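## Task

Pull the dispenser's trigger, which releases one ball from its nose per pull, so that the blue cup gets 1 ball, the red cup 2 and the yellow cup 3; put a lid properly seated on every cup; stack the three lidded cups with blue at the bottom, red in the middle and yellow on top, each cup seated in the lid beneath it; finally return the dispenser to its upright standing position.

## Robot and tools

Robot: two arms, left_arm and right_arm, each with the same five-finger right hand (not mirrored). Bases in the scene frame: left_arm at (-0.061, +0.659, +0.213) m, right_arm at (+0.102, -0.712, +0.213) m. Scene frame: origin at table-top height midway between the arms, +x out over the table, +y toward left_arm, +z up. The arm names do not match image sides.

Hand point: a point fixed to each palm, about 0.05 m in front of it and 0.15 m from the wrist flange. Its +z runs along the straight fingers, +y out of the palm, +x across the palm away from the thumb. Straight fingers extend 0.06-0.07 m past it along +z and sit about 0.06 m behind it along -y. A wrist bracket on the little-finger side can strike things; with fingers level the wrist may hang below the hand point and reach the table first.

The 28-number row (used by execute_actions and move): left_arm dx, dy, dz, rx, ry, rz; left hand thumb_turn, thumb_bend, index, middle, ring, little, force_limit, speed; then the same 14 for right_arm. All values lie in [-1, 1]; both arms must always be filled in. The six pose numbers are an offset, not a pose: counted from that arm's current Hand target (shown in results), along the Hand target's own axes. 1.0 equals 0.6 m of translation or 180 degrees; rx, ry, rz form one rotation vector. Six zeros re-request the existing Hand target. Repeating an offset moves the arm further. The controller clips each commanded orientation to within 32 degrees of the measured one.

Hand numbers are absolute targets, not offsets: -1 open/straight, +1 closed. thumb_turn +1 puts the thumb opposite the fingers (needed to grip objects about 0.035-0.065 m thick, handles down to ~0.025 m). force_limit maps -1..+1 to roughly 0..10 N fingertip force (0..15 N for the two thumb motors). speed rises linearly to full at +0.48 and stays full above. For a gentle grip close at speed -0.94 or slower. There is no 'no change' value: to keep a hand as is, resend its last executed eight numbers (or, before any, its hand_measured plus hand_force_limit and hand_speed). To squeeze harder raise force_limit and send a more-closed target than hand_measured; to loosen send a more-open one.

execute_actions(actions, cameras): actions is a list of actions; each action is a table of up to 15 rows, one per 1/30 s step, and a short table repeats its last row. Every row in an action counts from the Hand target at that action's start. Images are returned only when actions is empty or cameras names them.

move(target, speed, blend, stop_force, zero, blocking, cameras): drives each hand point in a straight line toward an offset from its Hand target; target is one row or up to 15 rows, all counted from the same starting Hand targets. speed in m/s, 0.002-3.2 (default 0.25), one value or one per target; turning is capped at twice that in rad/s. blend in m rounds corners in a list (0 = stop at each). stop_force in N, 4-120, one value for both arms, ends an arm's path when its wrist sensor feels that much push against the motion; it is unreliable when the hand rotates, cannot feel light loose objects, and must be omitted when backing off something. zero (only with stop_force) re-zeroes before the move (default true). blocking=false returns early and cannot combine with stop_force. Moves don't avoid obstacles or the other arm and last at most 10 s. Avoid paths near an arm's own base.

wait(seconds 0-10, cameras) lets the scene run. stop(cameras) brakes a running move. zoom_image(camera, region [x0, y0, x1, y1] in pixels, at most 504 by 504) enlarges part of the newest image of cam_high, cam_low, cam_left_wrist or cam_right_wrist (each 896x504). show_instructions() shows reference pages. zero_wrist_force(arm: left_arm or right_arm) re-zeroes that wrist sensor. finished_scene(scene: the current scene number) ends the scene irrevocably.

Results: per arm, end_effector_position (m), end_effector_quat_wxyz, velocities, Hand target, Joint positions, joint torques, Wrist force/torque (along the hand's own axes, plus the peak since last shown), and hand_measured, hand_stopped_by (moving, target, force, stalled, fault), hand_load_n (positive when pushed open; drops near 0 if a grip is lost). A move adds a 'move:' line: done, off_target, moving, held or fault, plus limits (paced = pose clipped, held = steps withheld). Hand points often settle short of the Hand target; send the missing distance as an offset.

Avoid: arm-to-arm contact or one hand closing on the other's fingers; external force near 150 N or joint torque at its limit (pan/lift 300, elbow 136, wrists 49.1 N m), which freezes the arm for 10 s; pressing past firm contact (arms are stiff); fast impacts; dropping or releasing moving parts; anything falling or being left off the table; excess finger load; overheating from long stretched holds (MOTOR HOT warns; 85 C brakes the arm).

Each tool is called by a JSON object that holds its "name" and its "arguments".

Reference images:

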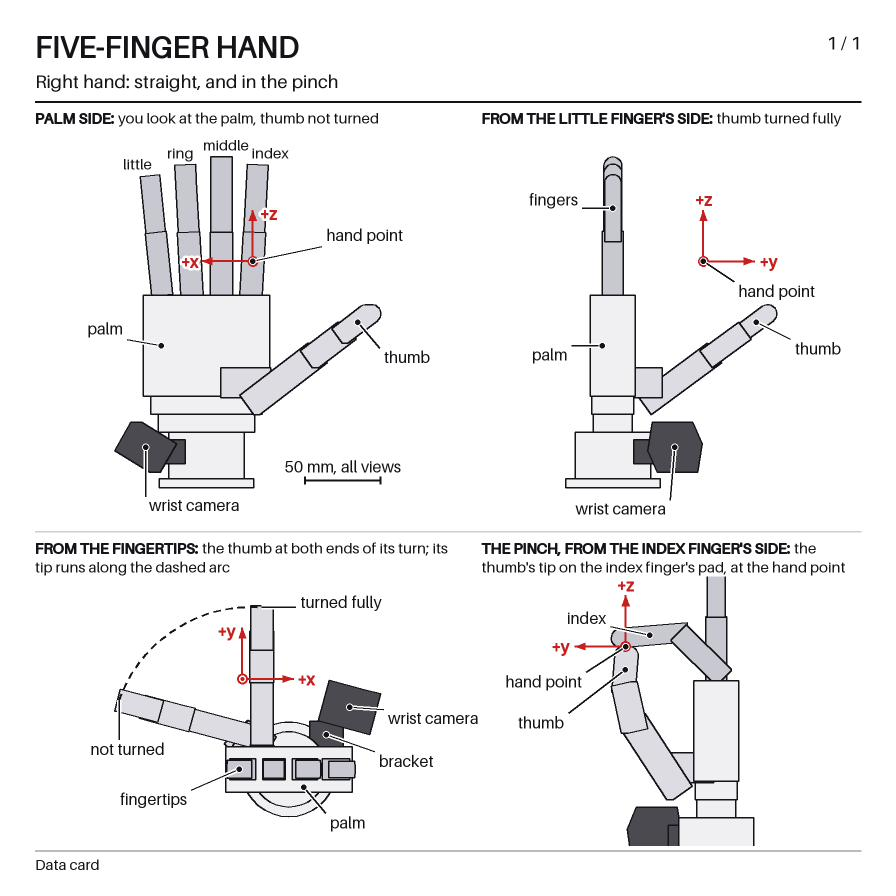

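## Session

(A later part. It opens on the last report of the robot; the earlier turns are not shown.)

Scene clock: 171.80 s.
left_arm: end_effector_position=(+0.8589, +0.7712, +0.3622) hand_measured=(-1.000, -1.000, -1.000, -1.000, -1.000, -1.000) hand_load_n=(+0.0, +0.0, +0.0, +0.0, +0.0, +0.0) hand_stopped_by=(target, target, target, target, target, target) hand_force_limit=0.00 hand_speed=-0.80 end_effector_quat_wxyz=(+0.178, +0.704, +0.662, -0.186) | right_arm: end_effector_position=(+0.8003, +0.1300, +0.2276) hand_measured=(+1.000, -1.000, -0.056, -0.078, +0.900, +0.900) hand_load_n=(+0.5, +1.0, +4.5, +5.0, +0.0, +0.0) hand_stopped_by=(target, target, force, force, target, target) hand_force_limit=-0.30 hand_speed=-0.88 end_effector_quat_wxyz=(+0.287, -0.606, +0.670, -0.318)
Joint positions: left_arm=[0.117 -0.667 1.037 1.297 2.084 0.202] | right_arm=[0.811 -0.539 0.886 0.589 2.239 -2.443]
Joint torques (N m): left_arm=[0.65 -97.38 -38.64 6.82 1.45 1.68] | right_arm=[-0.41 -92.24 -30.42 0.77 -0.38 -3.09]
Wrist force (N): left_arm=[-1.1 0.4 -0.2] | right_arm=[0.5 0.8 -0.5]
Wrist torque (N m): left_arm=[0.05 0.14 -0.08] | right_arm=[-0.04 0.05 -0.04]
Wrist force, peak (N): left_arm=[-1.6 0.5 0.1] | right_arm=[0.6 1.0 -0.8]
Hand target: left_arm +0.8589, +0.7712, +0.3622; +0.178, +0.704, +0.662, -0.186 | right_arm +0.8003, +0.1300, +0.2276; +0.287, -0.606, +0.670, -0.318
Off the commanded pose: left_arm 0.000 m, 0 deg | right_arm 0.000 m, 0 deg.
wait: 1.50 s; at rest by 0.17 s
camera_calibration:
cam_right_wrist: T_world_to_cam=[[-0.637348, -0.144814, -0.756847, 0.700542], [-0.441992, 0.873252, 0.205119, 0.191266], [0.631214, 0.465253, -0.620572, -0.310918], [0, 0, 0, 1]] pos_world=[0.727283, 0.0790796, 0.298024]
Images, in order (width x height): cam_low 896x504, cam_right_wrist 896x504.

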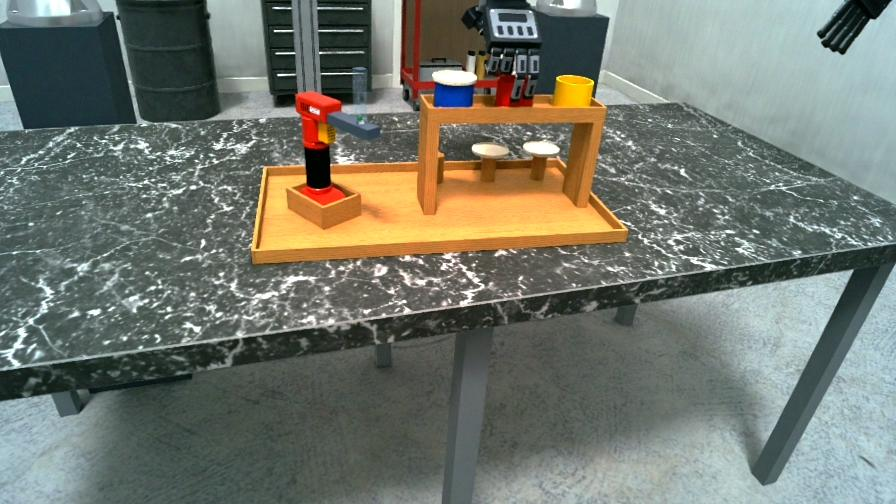

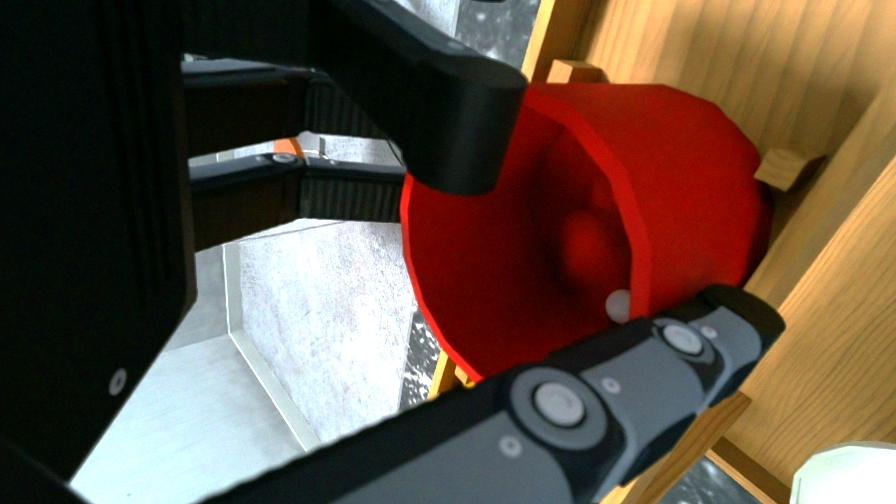

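{"name": "move", "arguments": {"target": [[0,0,0,0,0,0,-1,-1,-1,-1,-1,-1,0,-0.8,0,-0.1161,-0.09495,0,0,0,1,-1,0.25,0.25,0.9,0.9,-0.3,-0.88],[0,0,0,0,0,0,-1,-1,-1,-1,-1,-1,0,-0.8,0.174,-0.11827,-0.0923,0,0,0,1,-1,0.25,0.25,0.9,0.9,-0.3,-0.88]], "blend": [0.015,0], "speed": [0.08,0.12], "cameras": ["cam_low","cam_high","cam_left_wrist","cam_right_wrist"]}}

{"name": "zoom_image", "arguments": {"camera": "cam_low", "region": [415, 35, 495, 115]}}

{"name": "zoom_image", "arguments": {"camera": "cam_left_wrist", "region": [310, 380, 410, 480]}}

Scene clock: 175.80 s.
left_arm: end_effector_position=(+0.8589, +0.7712, +0.3622) hand_measured=(-1.000, -1.000, -1.000, -1.000, -1.000, -1.000) hand_load_n=(+0.0, +0.0, +0.0, +0.0, +0.0, +0.0) hand_stopped_by=(target, target, target, target, target, target) hand_force_limit=0.00 hand_speed=-0.80 end_effector_quat_wxyz=(+0.178, +0.704, +0.662, -0.186) | right_arm: end_effector_position=(+0.7917, +0.0261, +0.3177) hand_measured=(+1.000, -1.000, -0.056, -0.078, +0.900, +0.900) hand_load_n=(+0.0, +1.0, +4.5, +5.0, +0.0, +0.0) hand_stopped_by=(target, target, force, force, target, target) hand_force_limit=-0.30 hand_speed=-0.88 end_effector_quat_wxyz=(+0.287, -0.606, +0.670, -0.318)
Joint positions: left_arm=[0.117 -0.667 1.037 1.297 2.084 0.202] | right_arm=[0.738 -0.775 1.159 0.509 2.195 -2.515]
Joint torques (N m): left_arm=[1.59 -95.24 -38.73 6.37 0.9 1.64] | right_arm=[-8.39 -105.46 -26.94 -0.59 -1.55 -3.67]
Wrist force (N): left_arm=[-1.4 0.4 0.1] | right_arm=[-0.5 0.8 -0.8]
Wrist torque (N m): left_arm=[0.03 0.17 -0.10] | right_arm=[-0.07 0.18 0.14]
Wrist force, peak (N): left_arm=[-1.7 0.8 -0.1] | right_arm=[0.1 1.5 -1.2]
Hand target: left_arm +0.8589, +0.7712, +0.3622; +0.178, +0.704, +0.662, -0.186 | right_arm +0.7917, +0.0260, +0.3177; +0.287, -0.606, +0.670, -0.318
Off the commanded pose: left_arm 0.000 m, 0 deg | right_arm 0.000 m, 0 deg.
move: done
camera_calibration:
cam_left_wrist: T_world_to_cam=[[0.985843, 0.116402, -0.120678, -0.886611], [0.163838, -0.515822, 0.840883, -0.0439945], [0.0356322, -0.848751, -0.527591, 0.929671], [0, 0, 0, 1]] pos_world=[0.848141, 0.869569, 0.420486]
cam_right_wrist: T_world_to_cam=[[-0.637355, -0.1448, -0.756843, 0.748275], [-0.441982, 0.873254, 0.205131, 0.259747], [0.631214, 0.465253, -0.620572, -0.201299], [0, 0, 0, 1]] pos_world=[0.718783, -0.0248203, 0.388124]

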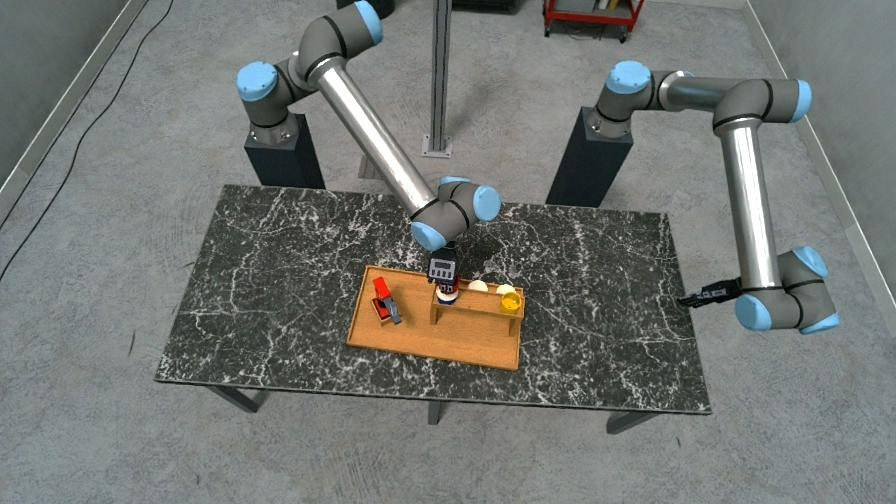

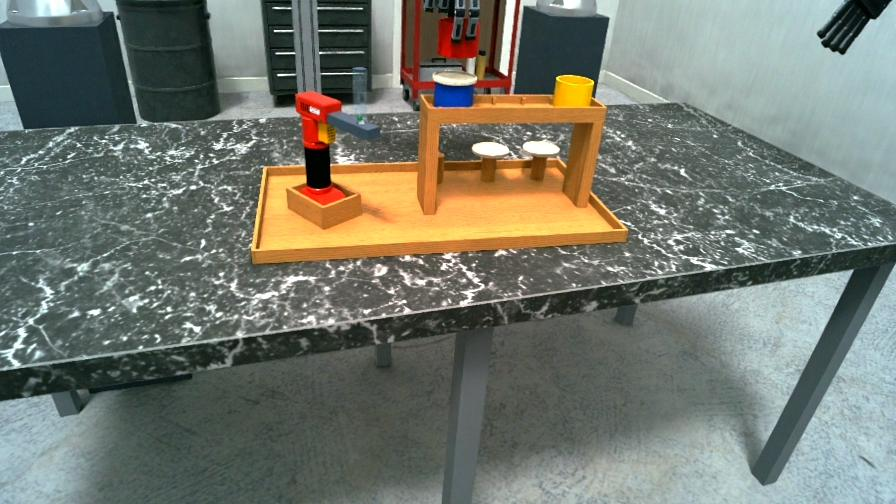

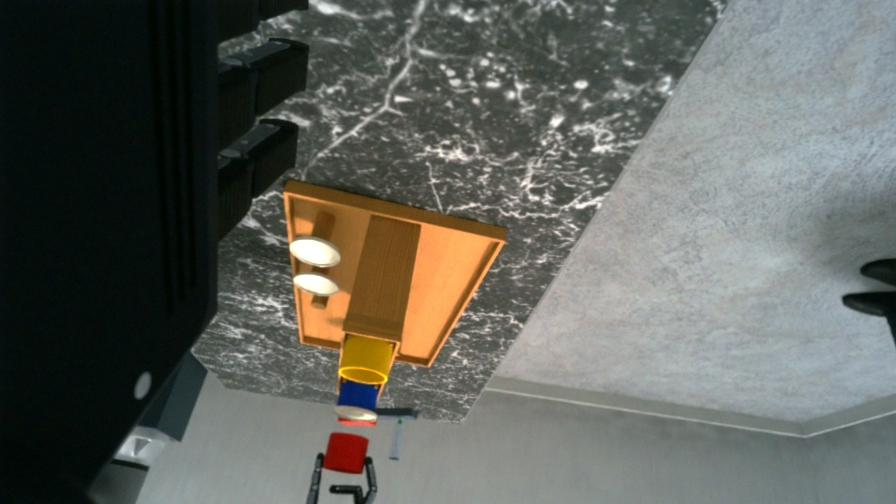

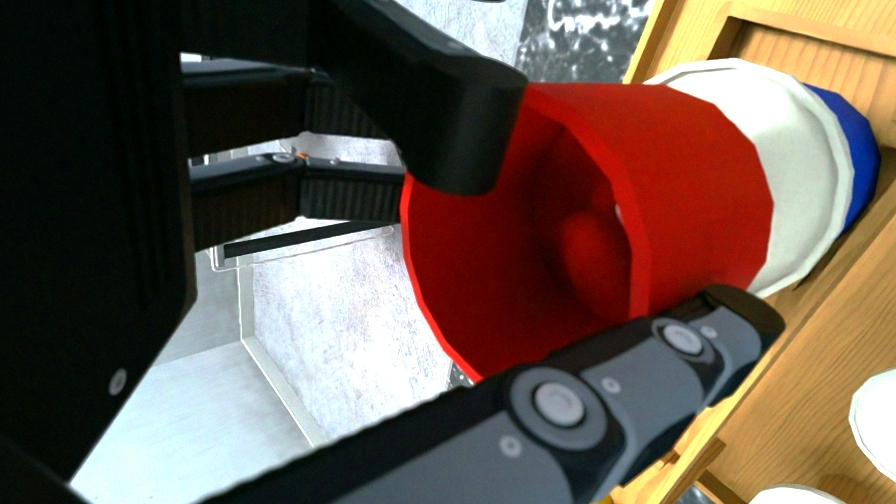

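Scaled by 6.300 from the camera's 896x504 image, which has a finer 1280x720 frame.

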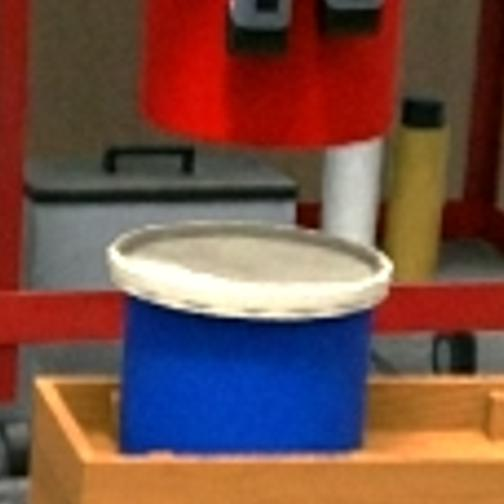

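Scaled by 5.040 from the camera's 896x504 image, which has a finer 1280x720 frame.

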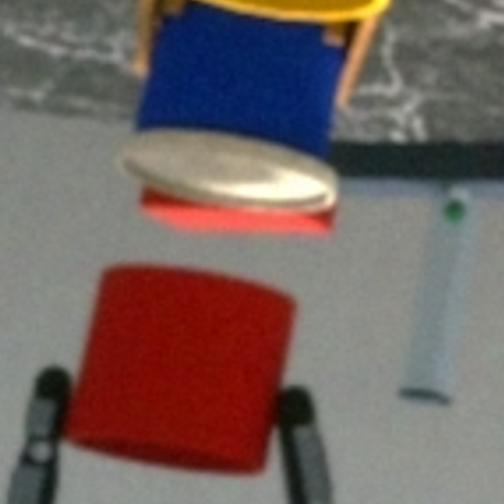

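{"name": "zoom_image", "arguments": {"camera": "cam_low", "region": [430, 30, 480, 90]}}

{"name": "zoom_image", "arguments": {"camera": "cam_high", "region": [420, 260, 480, 320]}}

Scaled by 8.400 from the camera's 896x504 image, which has a finer 1280x720 frame.

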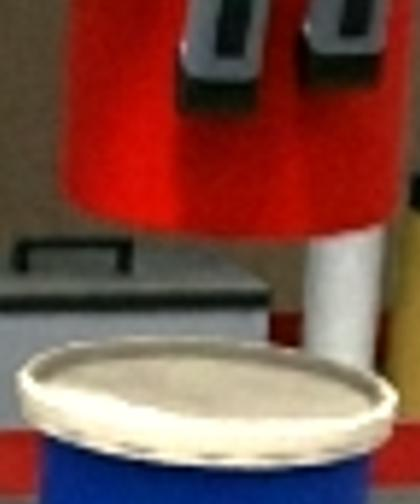

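Scaled by 8.400 from the camera's 896x504 image, which has a finer 1280x720 frame.

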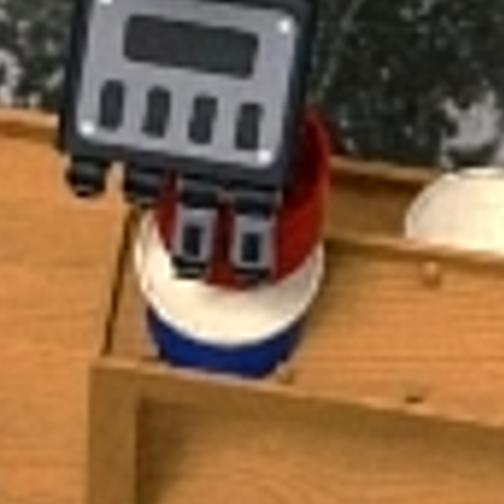

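{"name": "move", "arguments": {"target": [0,0,0,0,0,0,-1,-1,-1,-1,-1,-1,0,-0.8,0.00467,0.02785,0.02387,0,0,0,1,-1,0.25,0.25,0.9,0.9,-0.3,-0.88], "speed": 0.05, "cameras": ["cam_low","cam_left_wrist","cam_high"]}}

{"name": "zoom_image", "arguments": {"camera": "cam_low", "region": [430, 40, 490, 100]}}

{"name": "zoom_image", "arguments": {"camera": "cam_left_wrist", "region": [320, 380, 400, 460]}}

Scene clock: 179.70 s.
left_arm: end_effector_position=(+0.8589, +0.7712, +0.3622) hand_measured=(-1.000, -1.000, -1.000, -1.000, -1.000, -1.000) hand_load_n=(+0.0, +0.0, +0.0, +0.0, +0.0, +0.0) hand_stopped_by=(target, target, target, target, target, target) hand_force_limit=0.00 hand_speed=-0.80 end_effector_quat_wxyz=(+0.178, +0.704, +0.662, -0.186) | right_arm: end_effector_position=(+0.7920, +0.0231, +0.2960) hand_measured=(+1.000, -1.000, -0.056, -0.078, +0.900, +0.900) hand_load_n=(+0.0, +1.0, +4.5, +5.0, +0.0, +0.0) hand_stopped_by=(target, target, force, force, target, target) hand_force_limit=-0.30 hand_speed=-0.88 end_effector_quat_wxyz=(+0.287, -0.606, +0.670, -0.318)
Joint positions: left_arm=[0.117 -0.667 1.037 1.297 2.084 0.202] | right_arm=[0.736 -0.764 1.18 0.475 2.193 -2.518]
Joint torques (N m): left_arm=[4.41 -98.38 -38.14 6.5 1.73 1.43] | right_arm=[-5.63 -80.74 -27.41 -0.64 -1.47 -4.26]
Wrist force (N): left_arm=[-1.2 0.2 0.2] | right_arm=[-0.8 0.6 -1.0]
Wrist torque (N m): left_arm=[0.00 0.13 -0.09] | right_arm=[-0.10 0.25 0.13]
Wrist force, peak (N): left_arm=[-1.8 0.4 -0.1] | right_arm=[-1.1 0.8 -1.2]
Hand target: left_arm +0.8589, +0.7712, +0.3622; +0.178, +0.704, +0.662, -0.186 | right_arm +0.7920, +0.0231, +0.2957; +0.287, -0.606, +0.670, -0.318
Off the commanded pose: left_arm 0.000 m, 0 deg | right_arm 0.000 m, 0 deg.
move: done
camera_calibration:
cam_left_wrist: T_world_to_cam=[[0.985843, 0.116402, -0.120678, -0.886611], [0.163838, -0.515822, 0.840883, -0.0439945], [0.0356322, -0.848751, -0.527591, 0.929671], [0, 0, 0, 1]] pos_world=[0.848141, 0.869569, 0.420486]
Images, in order (width x height): cam_high 896x504, cam_low 896x504, cam_left_wrist 896x504.

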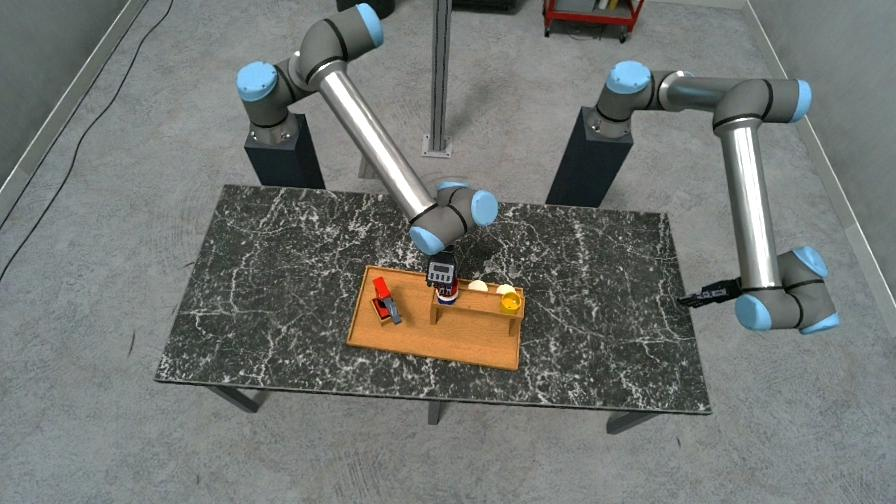

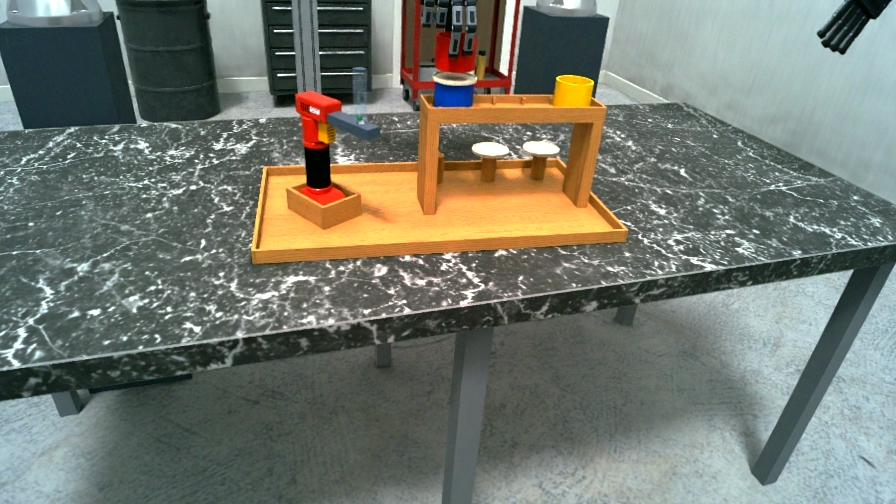

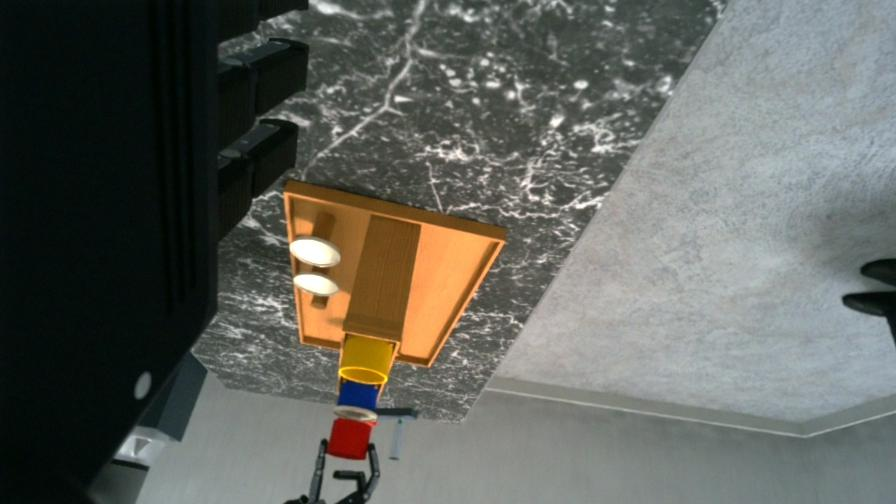

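Scaled by 8.400 from the camera's 896x504 image, which has a finer 1280x720 frame.

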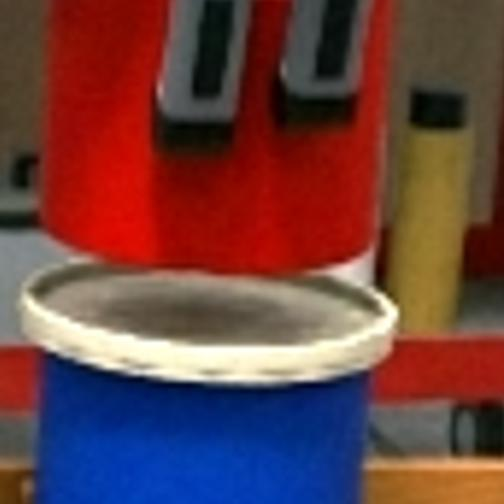

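Scaled by 6.300 from the camera's 896x504 image, which has a finer 1280x720 frame.

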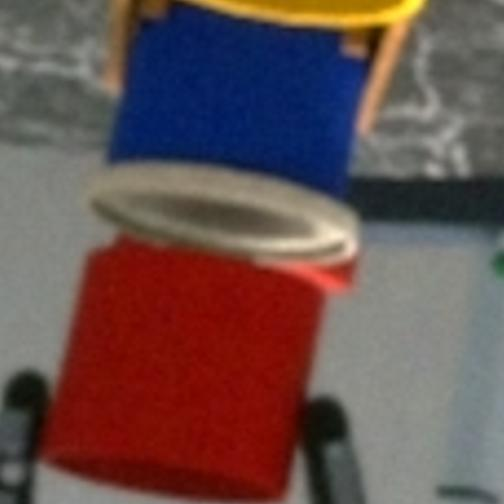

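{"name": "move", "arguments": {"target": [0,0,0,0,0,0,-1,-1,-1,-1,-1,-1,0,-0.8,0,0.028,0.0229,0,0,0,1,-1,0.25,0.25,0.9,0.9,-0.3,-0.88], "speed": 0.015, "stop_force": 4, "cameras": ["cam_low","cam_left_wrist"]}}

{"name": "zoom_image", "arguments": {"camera": "cam_low", "region": [430, 40, 490, 100]}}

{"name": "zoom_image", "arguments": {"camera": "cam_left_wrist", "region": [320, 380, 400, 460]}}

Scene clock: 182.93 s.
left_arm: end_effector_position=(+0.8589, +0.7712, +0.3622) hand_measured=(-1.000, -1.000, -1.000, -1.000, -1.000, -1.000) hand_load_n=(+0.0, +0.0, +0.0, +0.5, +0.0, +0.0) hand_stopped_by=(target, target, target, target, target, target) hand_force_limit=0.00 hand_speed=-0.80 end_effector_quat_wxyz=(+0.178, +0.704, +0.662, -0.186) | right_arm: end_effector_position=(+0.7920, +0.0231, +0.2804) hand_measured=(+1.000, -1.000, -0.056, -0.078, +0.900, +0.900) hand_load_n=(+0.5, +1.0, +4.5, +5.0, +0.0, +0.0) hand_stopped_by=(target, target, force, force, target, target) hand_force_limit=-0.30 hand_speed=-0.88 end_effector_quat_wxyz=(+0.287, -0.606, +0.670, -0.318)
Joint positions: left_arm=[0.117 -0.667 1.037 1.297 2.084 0.202] | right_arm=[0.736 -0.753 1.189 0.455 2.193 -2.518]
Joint torques (N m): left_arm=[1.89 -97.68 -38.64 6.38 1.04 1.6] | right_arm=[-2.26 -104.39 -41.53 4.15 -1.47 -4.03]
Wrist force (N): left_arm=[-1.1 0.4 0.1] | right_arm=[-0.3 0.5 -0.8]
Wrist torque (N m): left_arm=[0.03 0.13 -0.08] | right_arm=[-0.12 0.18 0.17]
Wrist force, peak (N): left_arm=[-1.6 0.6 -0.2] | right_arm=[-0.8 -7.5 -7.2]
Hand target: left_arm +0.8589, +0.7712, +0.3622; +0.178, +0.704, +0.662, -0.186 | right_arm +0.7920, +0.0231, +0.2804; +0.287, -0.606, +0.670, -0.318 (not the last commanded pose)
Off the commanded pose: left_arm 0.000 m, 0 deg | right_arm 0.006 m, 0 deg.
move: contact (right_arm)
camera_calibration:
cam_left_wrist: T_world_to_cam=[[0.985843, 0.116402, -0.120678, -0.886611], [0.163838, -0.515822, 0.840883, -0.0439945], [0.0356322, -0.848751, -0.527591, 0.929671], [0, 0, 0, 1]] pos_world=[0.848141, 0.869569, 0.420486]
Images, in order (width x height): cam_low 896x504, cam_left_wrist 896x504.

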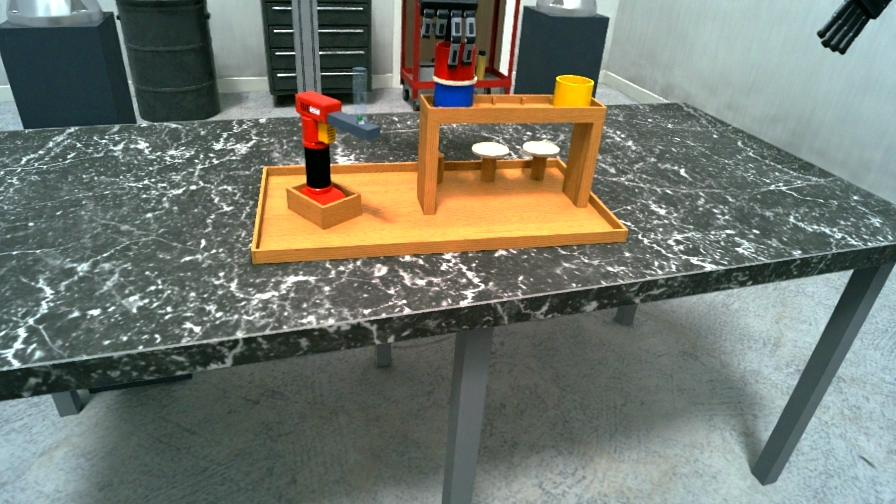

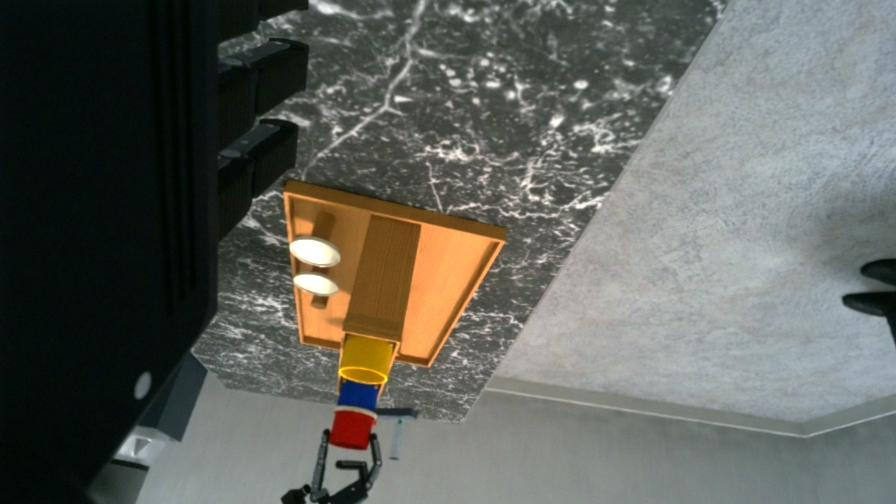

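Scaled by 8.400 from the camera's 896x504 image, which has a finer 1280x720 frame.

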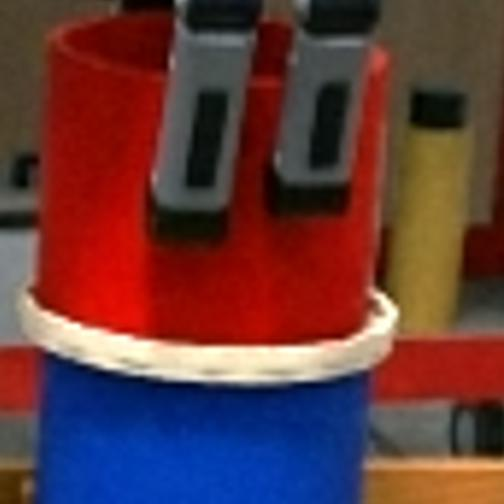

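Scaled by 6.300 from the camera's 896x504 image, which has a finer 1280x720 frame.

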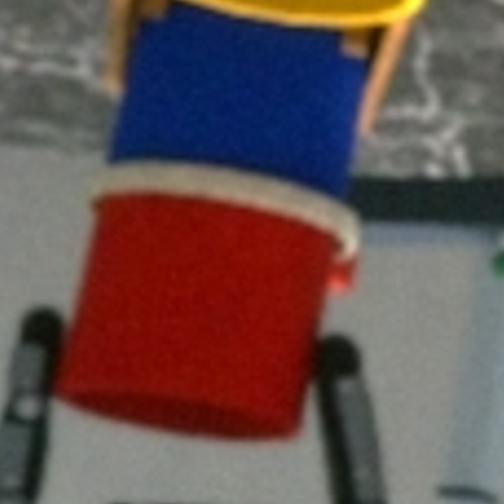

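{"name": "execute_actions", "arguments": {"actions": [[[0,0,0,0,0,0,-1,-1,-1,-1,-1,-1,0,-0.8,0,0,0,0,0,0,1,-1,-0.6,-0.6,0.9,0.9,-0.3,-0.75]]], "cameras": ["cam_low","cam_left_wrist"]}}

{"name": "move", "arguments": {"target": [[0,0,0,0,0,0,-1,-1,-1,-1,-1,-1,0,-0.8,0,0.00422,-0.00516,0,0,0,1,-1,-0.6,-0.6,0.9,0.9,-0.3,-0.75],[0,0,0,0,0,0,-1,-1,-1,-1,-1,-1,0,-0.8,0,-0.06028,-0.05792,0,0,0,1,-1,-0.6,-0.6,0.9,0.9,-0.3,-0.75],[0,0,0,0,0,0,-1,-1,-1,-1,-1,-1,0,-0.8,-0.05,0.1043,-0.25915,0,0,0,1,-1,-0.6,-0.6,0.9,0.9,-0.3,-0.75],[0,0,0,0,0,0,-1,-1,-1,-1,-1,-1,0,-0.8,-0.18265,0.37373,-0.0479,0,0,0,1,-1,-0.6,-0.6,0.9,0.9,-0.3,-0.75]], "blend": [0.0,0.015,0.04,0], "speed": [0.05,0.08,0.2,0.2], "cameras": ["cam_low","cam_high","cam_left_wrist","cam_right_wrist"]}}

{"name": "zoom_image", "arguments": {"camera": "cam_low", "region": [420, 20, 500, 120]}}

{"name": "zoom_image", "arguments": {"camera": "cam_left_wrist", "region": [320, 370, 420, 470]}}

Scene clock: 186.63 s.
left_arm: end_effector_position=(+0.8589, +0.7712, +0.3622) hand_measured=(-1.000, -1.000, -1.000, -1.000, -1.000, -1.000) hand_load_n=(+0.0, +0.0, +0.0, +0.0, +0.0, +0.0) hand_stopped_by=(target, target, target, target, target, target) hand_force_limit=0.00 hand_speed=-0.80 end_effector_quat_wxyz=(+0.178, +0.704, +0.662, -0.186) | right_arm: end_effector_position=(+0.7920, +0.0231, +0.2804) hand_measured=(+1.000, -1.000, -0.600, -0.600, +0.900, +0.900) hand_load_n=(+0.0, +0.0, +0.0, +0.0, +0.0, +0.0) hand_stopped_by=(target, target, target, target, target, target) hand_force_limit=-0.30 hand_speed=-0.75 end_effector_quat_wxyz=(+0.287, -0.606, +0.670, -0.318)
Joint positions: left_arm=[0.117 -0.667 1.037 1.297 2.084 0.202] | right_arm=[0.736 -0.753 1.189 0.455 2.193 -2.518]
Joint torques (N m): left_arm=[2.96 -97.5 -37.63 6.46 1.37 1.58] | right_arm=[6.56 -99.7 -37.82 3.45 -1.31 -3.31]
Wrist force (N): left_arm=[-1.5 0.5 0.0] | right_arm=[-0.8 0.8 -1.7]
Wrist torque (N m): left_arm=[0.04 0.19 -0.10] | right_arm=[0.00 0.27 0.15]
Wrist force, peak (N): left_arm=[-1.8 0.3 -0.1] | right_arm=[-0.7 1.5 -1.4]
Hand target: left_arm +0.8589, +0.7712, +0.3622; +0.178, +0.704, +0.662, -0.186 | right_arm +0.7920, +0.0231, +0.2804; +0.287, -0.606, +0.670, -0.318
Off the commanded pose: left_arm 0.000 m, 0 deg | right_arm 0.000 m, 0 deg.
camera_calibration:
cam_left_wrist: T_world_to_cam=[[0.985843, 0.116402, -0.120678, -0.886611], [0.163838, -0.515822, 0.840883, -0.0439945], [0.0356322, -0.848751, -0.527591, 0.929671], [0, 0, 0, 1]] pos_world=[0.848141, 0.869569, 0.420486]
Images, in order (width x height): cam_low 896x504, cam_left_wrist 896x504.

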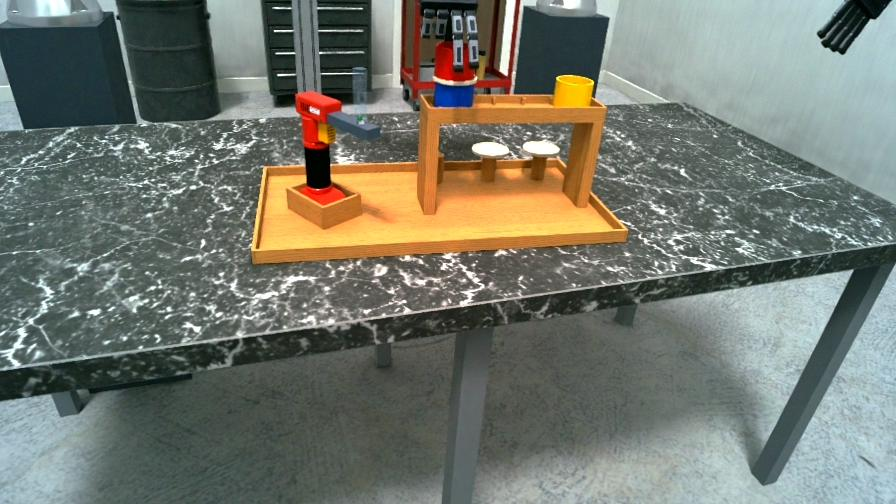

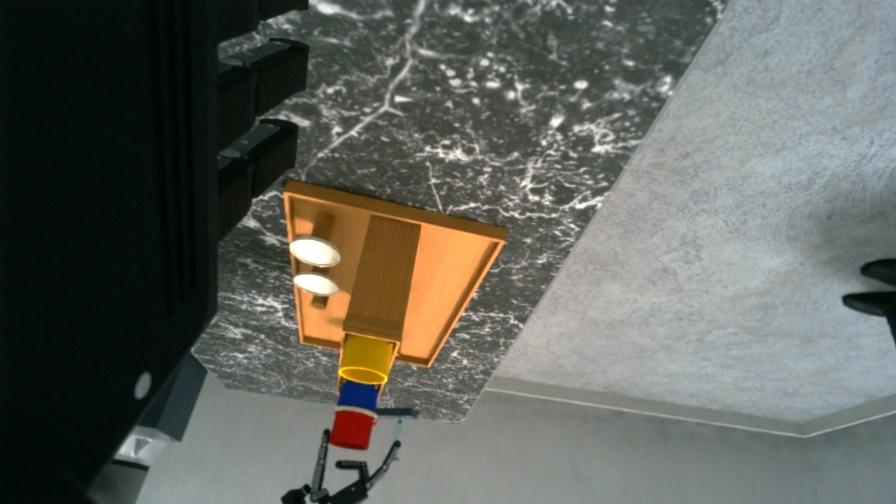

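Scene clock: 190.40 s.
left_arm: end_effector_position=(+0.8589, +0.7712, +0.3622) hand_measured=(-1.000, -1.000, -1.000, -1.000, -1.000, -1.000) hand_load_n=(+0.0, +0.0, +0.0, +0.0, +0.0, +0.0) hand_stopped_by=(target, target, target, target, target, target) hand_force_limit=0.00 hand_speed=-0.80 end_effector_quat_wxyz=(+0.178, +0.704, +0.662, -0.186) | right_arm: end_effector_position=(+0.6398, +0.1483, +0.1249) hand_measured=(+1.000, -1.000, -0.600, -0.600, +0.900, +0.900) hand_load_n=(-0.5, +0.0, +0.0, +0.0, +0.0, +0.0) hand_stopped_by=(target, target, target, target, target, target) hand_force_limit=-0.30 hand_speed=-0.75 end_effector_quat_wxyz=(+0.287, -0.606, +0.670, -0.318)
Joint positions: left_arm=[0.117 -0.667 1.037 1.297 2.084 0.202] | right_arm=[0.958 -0.535 1.099 0.477 2.32 -2.281]
Joint torques (N m): left_arm=[2.34 -97.44 -38 6 1.61 1.5] | right_arm=[16.32 -88.04 -38.79 4.85 3.66 4.26]
Wrist force (N): left_arm=[-1.5 0.4 -0.1] | right_arm=[0.2 0.6 -1.0]
Wrist torque (N m): left_arm=[0.04 0.19 -0.10] | right_arm=[0.05 0.04 -0.04]
Wrist force, peak (N): left_arm=[-1.7 0.5 -0.6] | right_arm=[0.8 -0.2 -2.2]
Hand target: left_arm +0.8589, +0.7712, +0.3622; +0.178, +0.704, +0.662, -0.186 | right_arm +0.6398, +0.1484, +0.1247; +0.287, -0.606, +0.670, -0.318
Off the commanded pose: left_arm 0.000 m, 0 deg | right_arm 0.000 m, 0 deg.
move: done
camera_calibration:
cam_left_wrist: T_world_to_cam=[[0.985843, 0.116402, -0.120678, -0.886611], [0.163838, -0.515822, 0.840883, -0.0439945], [0.0356322, -0.848751, -0.527591, 0.929671], [0, 0, 0, 1]] pos_world=[0.848141, 0.869569, 0.420486]
cam_right_wrist: T_world_to_cam=[[-0.637372, -0.144741, -0.75684, 0.523115], [-0.441999, 0.873223, 0.205231, 0.12533], [0.631184, 0.465331, -0.620543, -0.28196], [0, 0, 0, 1]] pos_world=[0.566783, 0.0974796, 0.195224]

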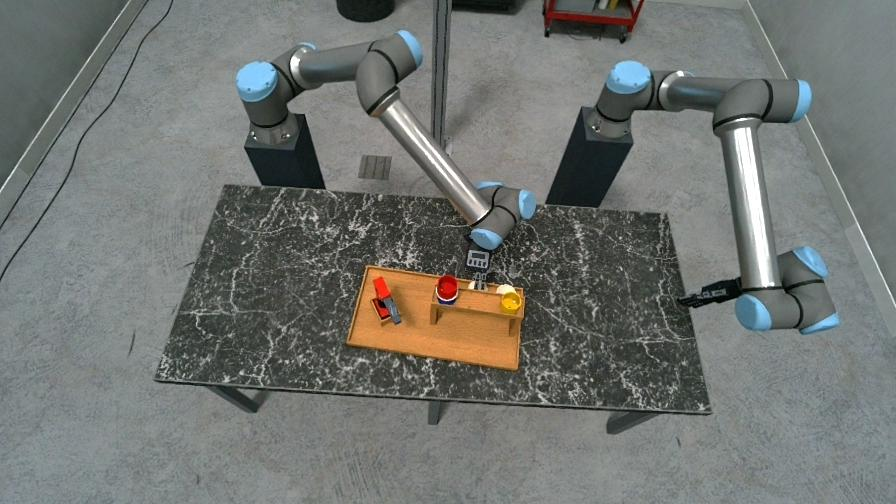

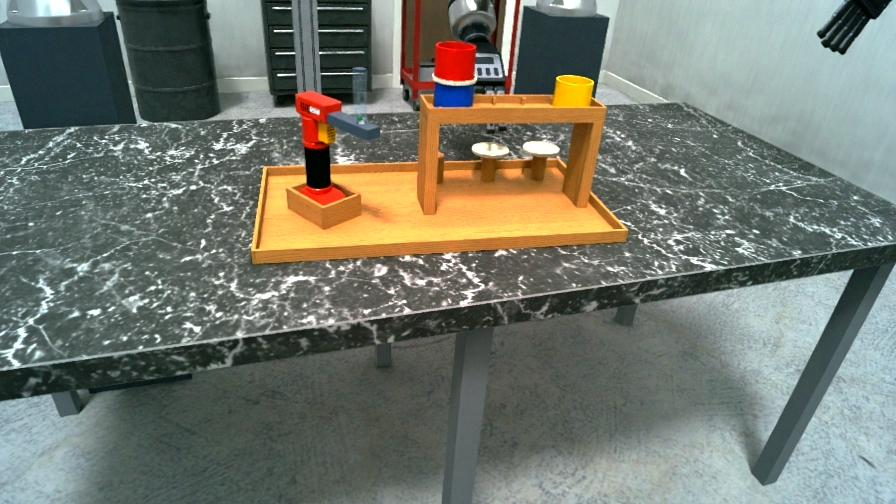

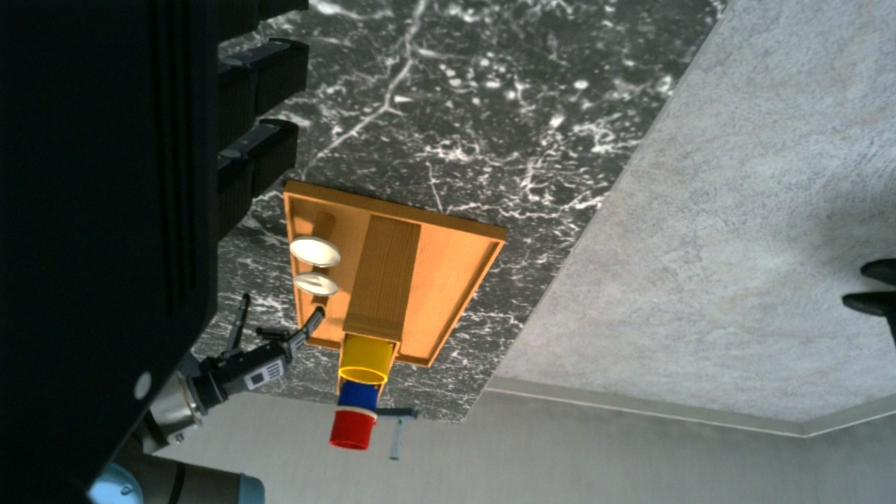

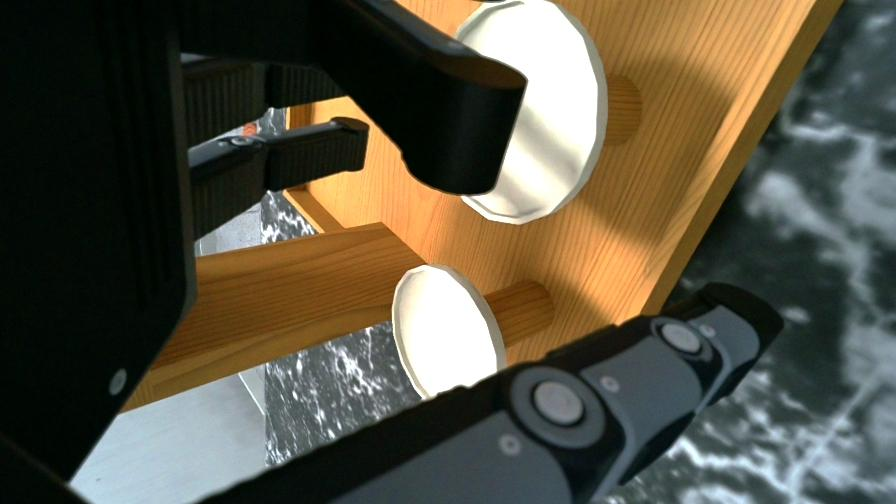

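Scaled by 5.040 from the camera's 896x504 image, which has a finer 1280x720 frame.

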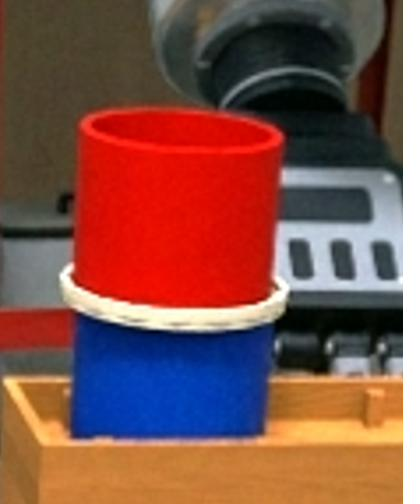

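Scaled by 5.040 from the camera's 896x504 image, which has a finer 1280x720 frame.

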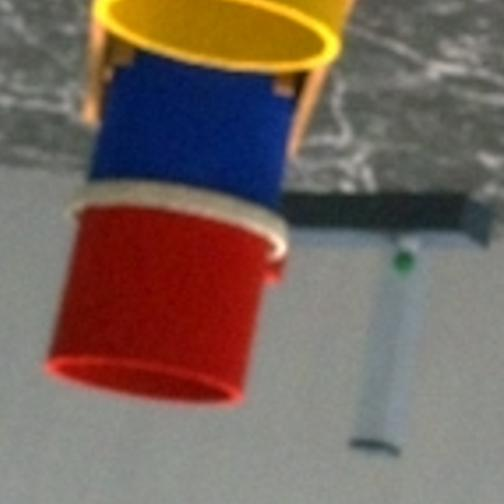

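{"name": "move", "arguments": {"target": [[0,0,0,0,0,0,-1,-1,-1,-1,-1,-1,0,-0.8,0.00167,-0.04372,0.07188,0,0,0,1,-1,-0.6,-0.6,0.9,0.9,-0.3,-0.75],[0,0,0,0,0,0,-1,-1,-1,-1,-1,-1,0,-0.8,0.00167,-0.02733,0.08528,0,0,0,1,-1,-0.6,-0.6,0.9,0.9,-0.3,-0.75]], "blend": [0.005,0], "speed": 0.1, "cameras": ["cam_right_wrist","cam_low"]}}

{"name": "zoom_image", "arguments": {"camera": "cam_low", "region": [440, 90, 550, 220]}}

Scene clock: 193.10 s.
left_arm: end_effector_position=(+0.8589, +0.7712, +0.3622) hand_measured=(-1.000, -1.000, -1.000, -1.000, -1.000, -1.000) hand_load_n=(+0.0, +0.0, +0.0, +0.0, +0.0, +0.0) hand_stopped_by=(target, target, target, target, target, target) hand_force_limit=0.00 hand_speed=-0.80 end_effector_quat_wxyz=(+0.178, +0.704, +0.662, -0.186) | right_arm: end_effector_position=(+0.6893, +0.1424, +0.1053) hand_measured=(+1.000, -1.000, -0.600, -0.600, +0.900, +0.900) hand_load_n=(+0.0, +0.0, +0.0, +0.0, +0.5, +0.0) hand_stopped_by=(target, target, target, target, target, target) hand_force_limit=-0.30 hand_speed=-0.75 end_effector_quat_wxyz=(+0.287, -0.606, +0.670, -0.318)
Joint positions: left_arm=[0.117 -0.667 1.037 1.297 2.084 0.202] | right_arm=[0.91 -0.499 1.055 0.448 2.295 -2.337]
Joint torques (N m): left_arm=[1.14 -98.6 -37.96 6.68 1.26 1.2] | right_arm=[-5.03 -86.19 -38.14 -0.47 -1.26 -4.14]
Wrist force (N): left_arm=[-1.5 0.4 -0.1] | right_arm=[0.0 1.1 -1.1]
Wrist torque (N m): left_arm=[0.04 0.18 -0.10] | right_arm=[0.11 0.11 0.21]
Wrist force, peak (N): left_arm=[-1.6 0.7 -0.1] | right_arm=[0.1 1.6 -1.5]
Hand target: left_arm +0.8589, +0.7712, +0.3622; +0.178, +0.704, +0.662, -0.186 | right_arm +0.6895, +0.1424, +0.1050; +0.287, -0.606, +0.670, -0.318
Off the commanded pose: left_arm 0.000 m, 0 deg | right_arm 0.000 m, 0 deg.
move: done
camera_calibration:
cam_right_wrist: T_world_to_cam=[[-0.637348, -0.144814, -0.756847, 0.53903], [-0.441992, 0.873252, 0.205119, 0.156463], [0.631214, 0.465253, -0.620572, -0.322518], [0, 0, 0, 1]] pos_world=[0.616283, 0.0914796, 0.175724]
Images, in order (width x height): cam_low 896x504, cam_right_wrist 896x504.

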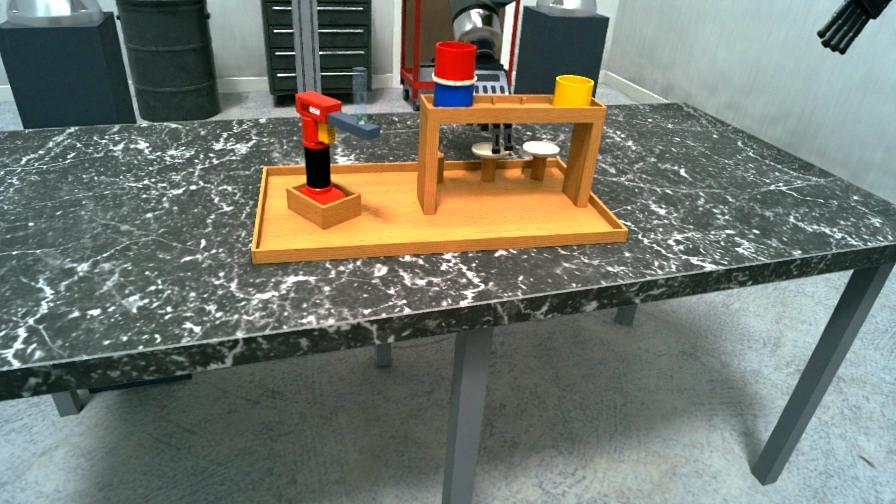

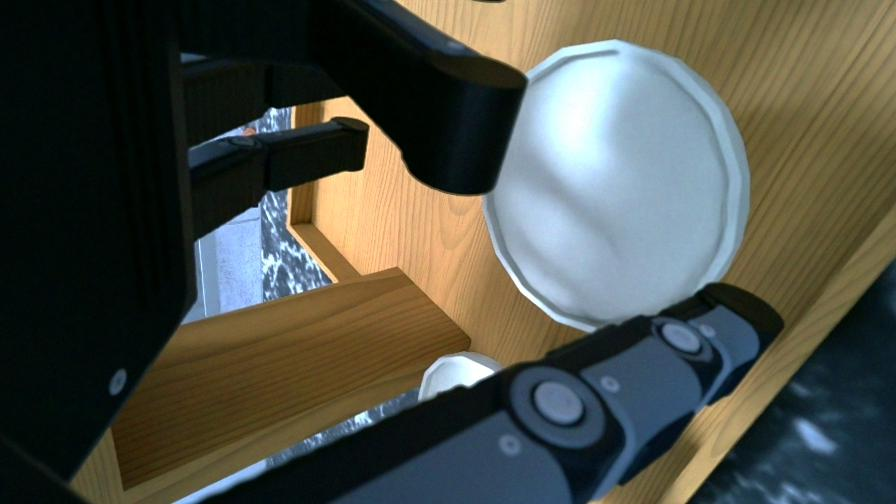

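Scaled by 3.877 from the camera's 896x504 image, which has a finer 1280x720 frame.

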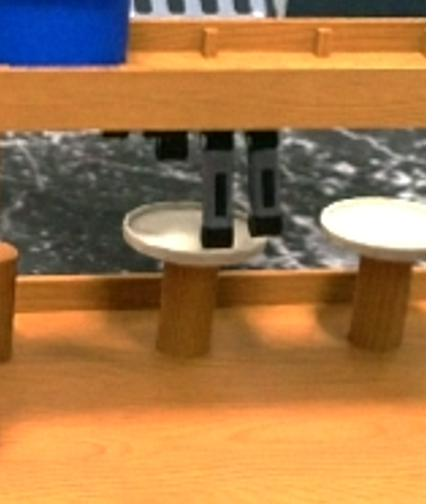

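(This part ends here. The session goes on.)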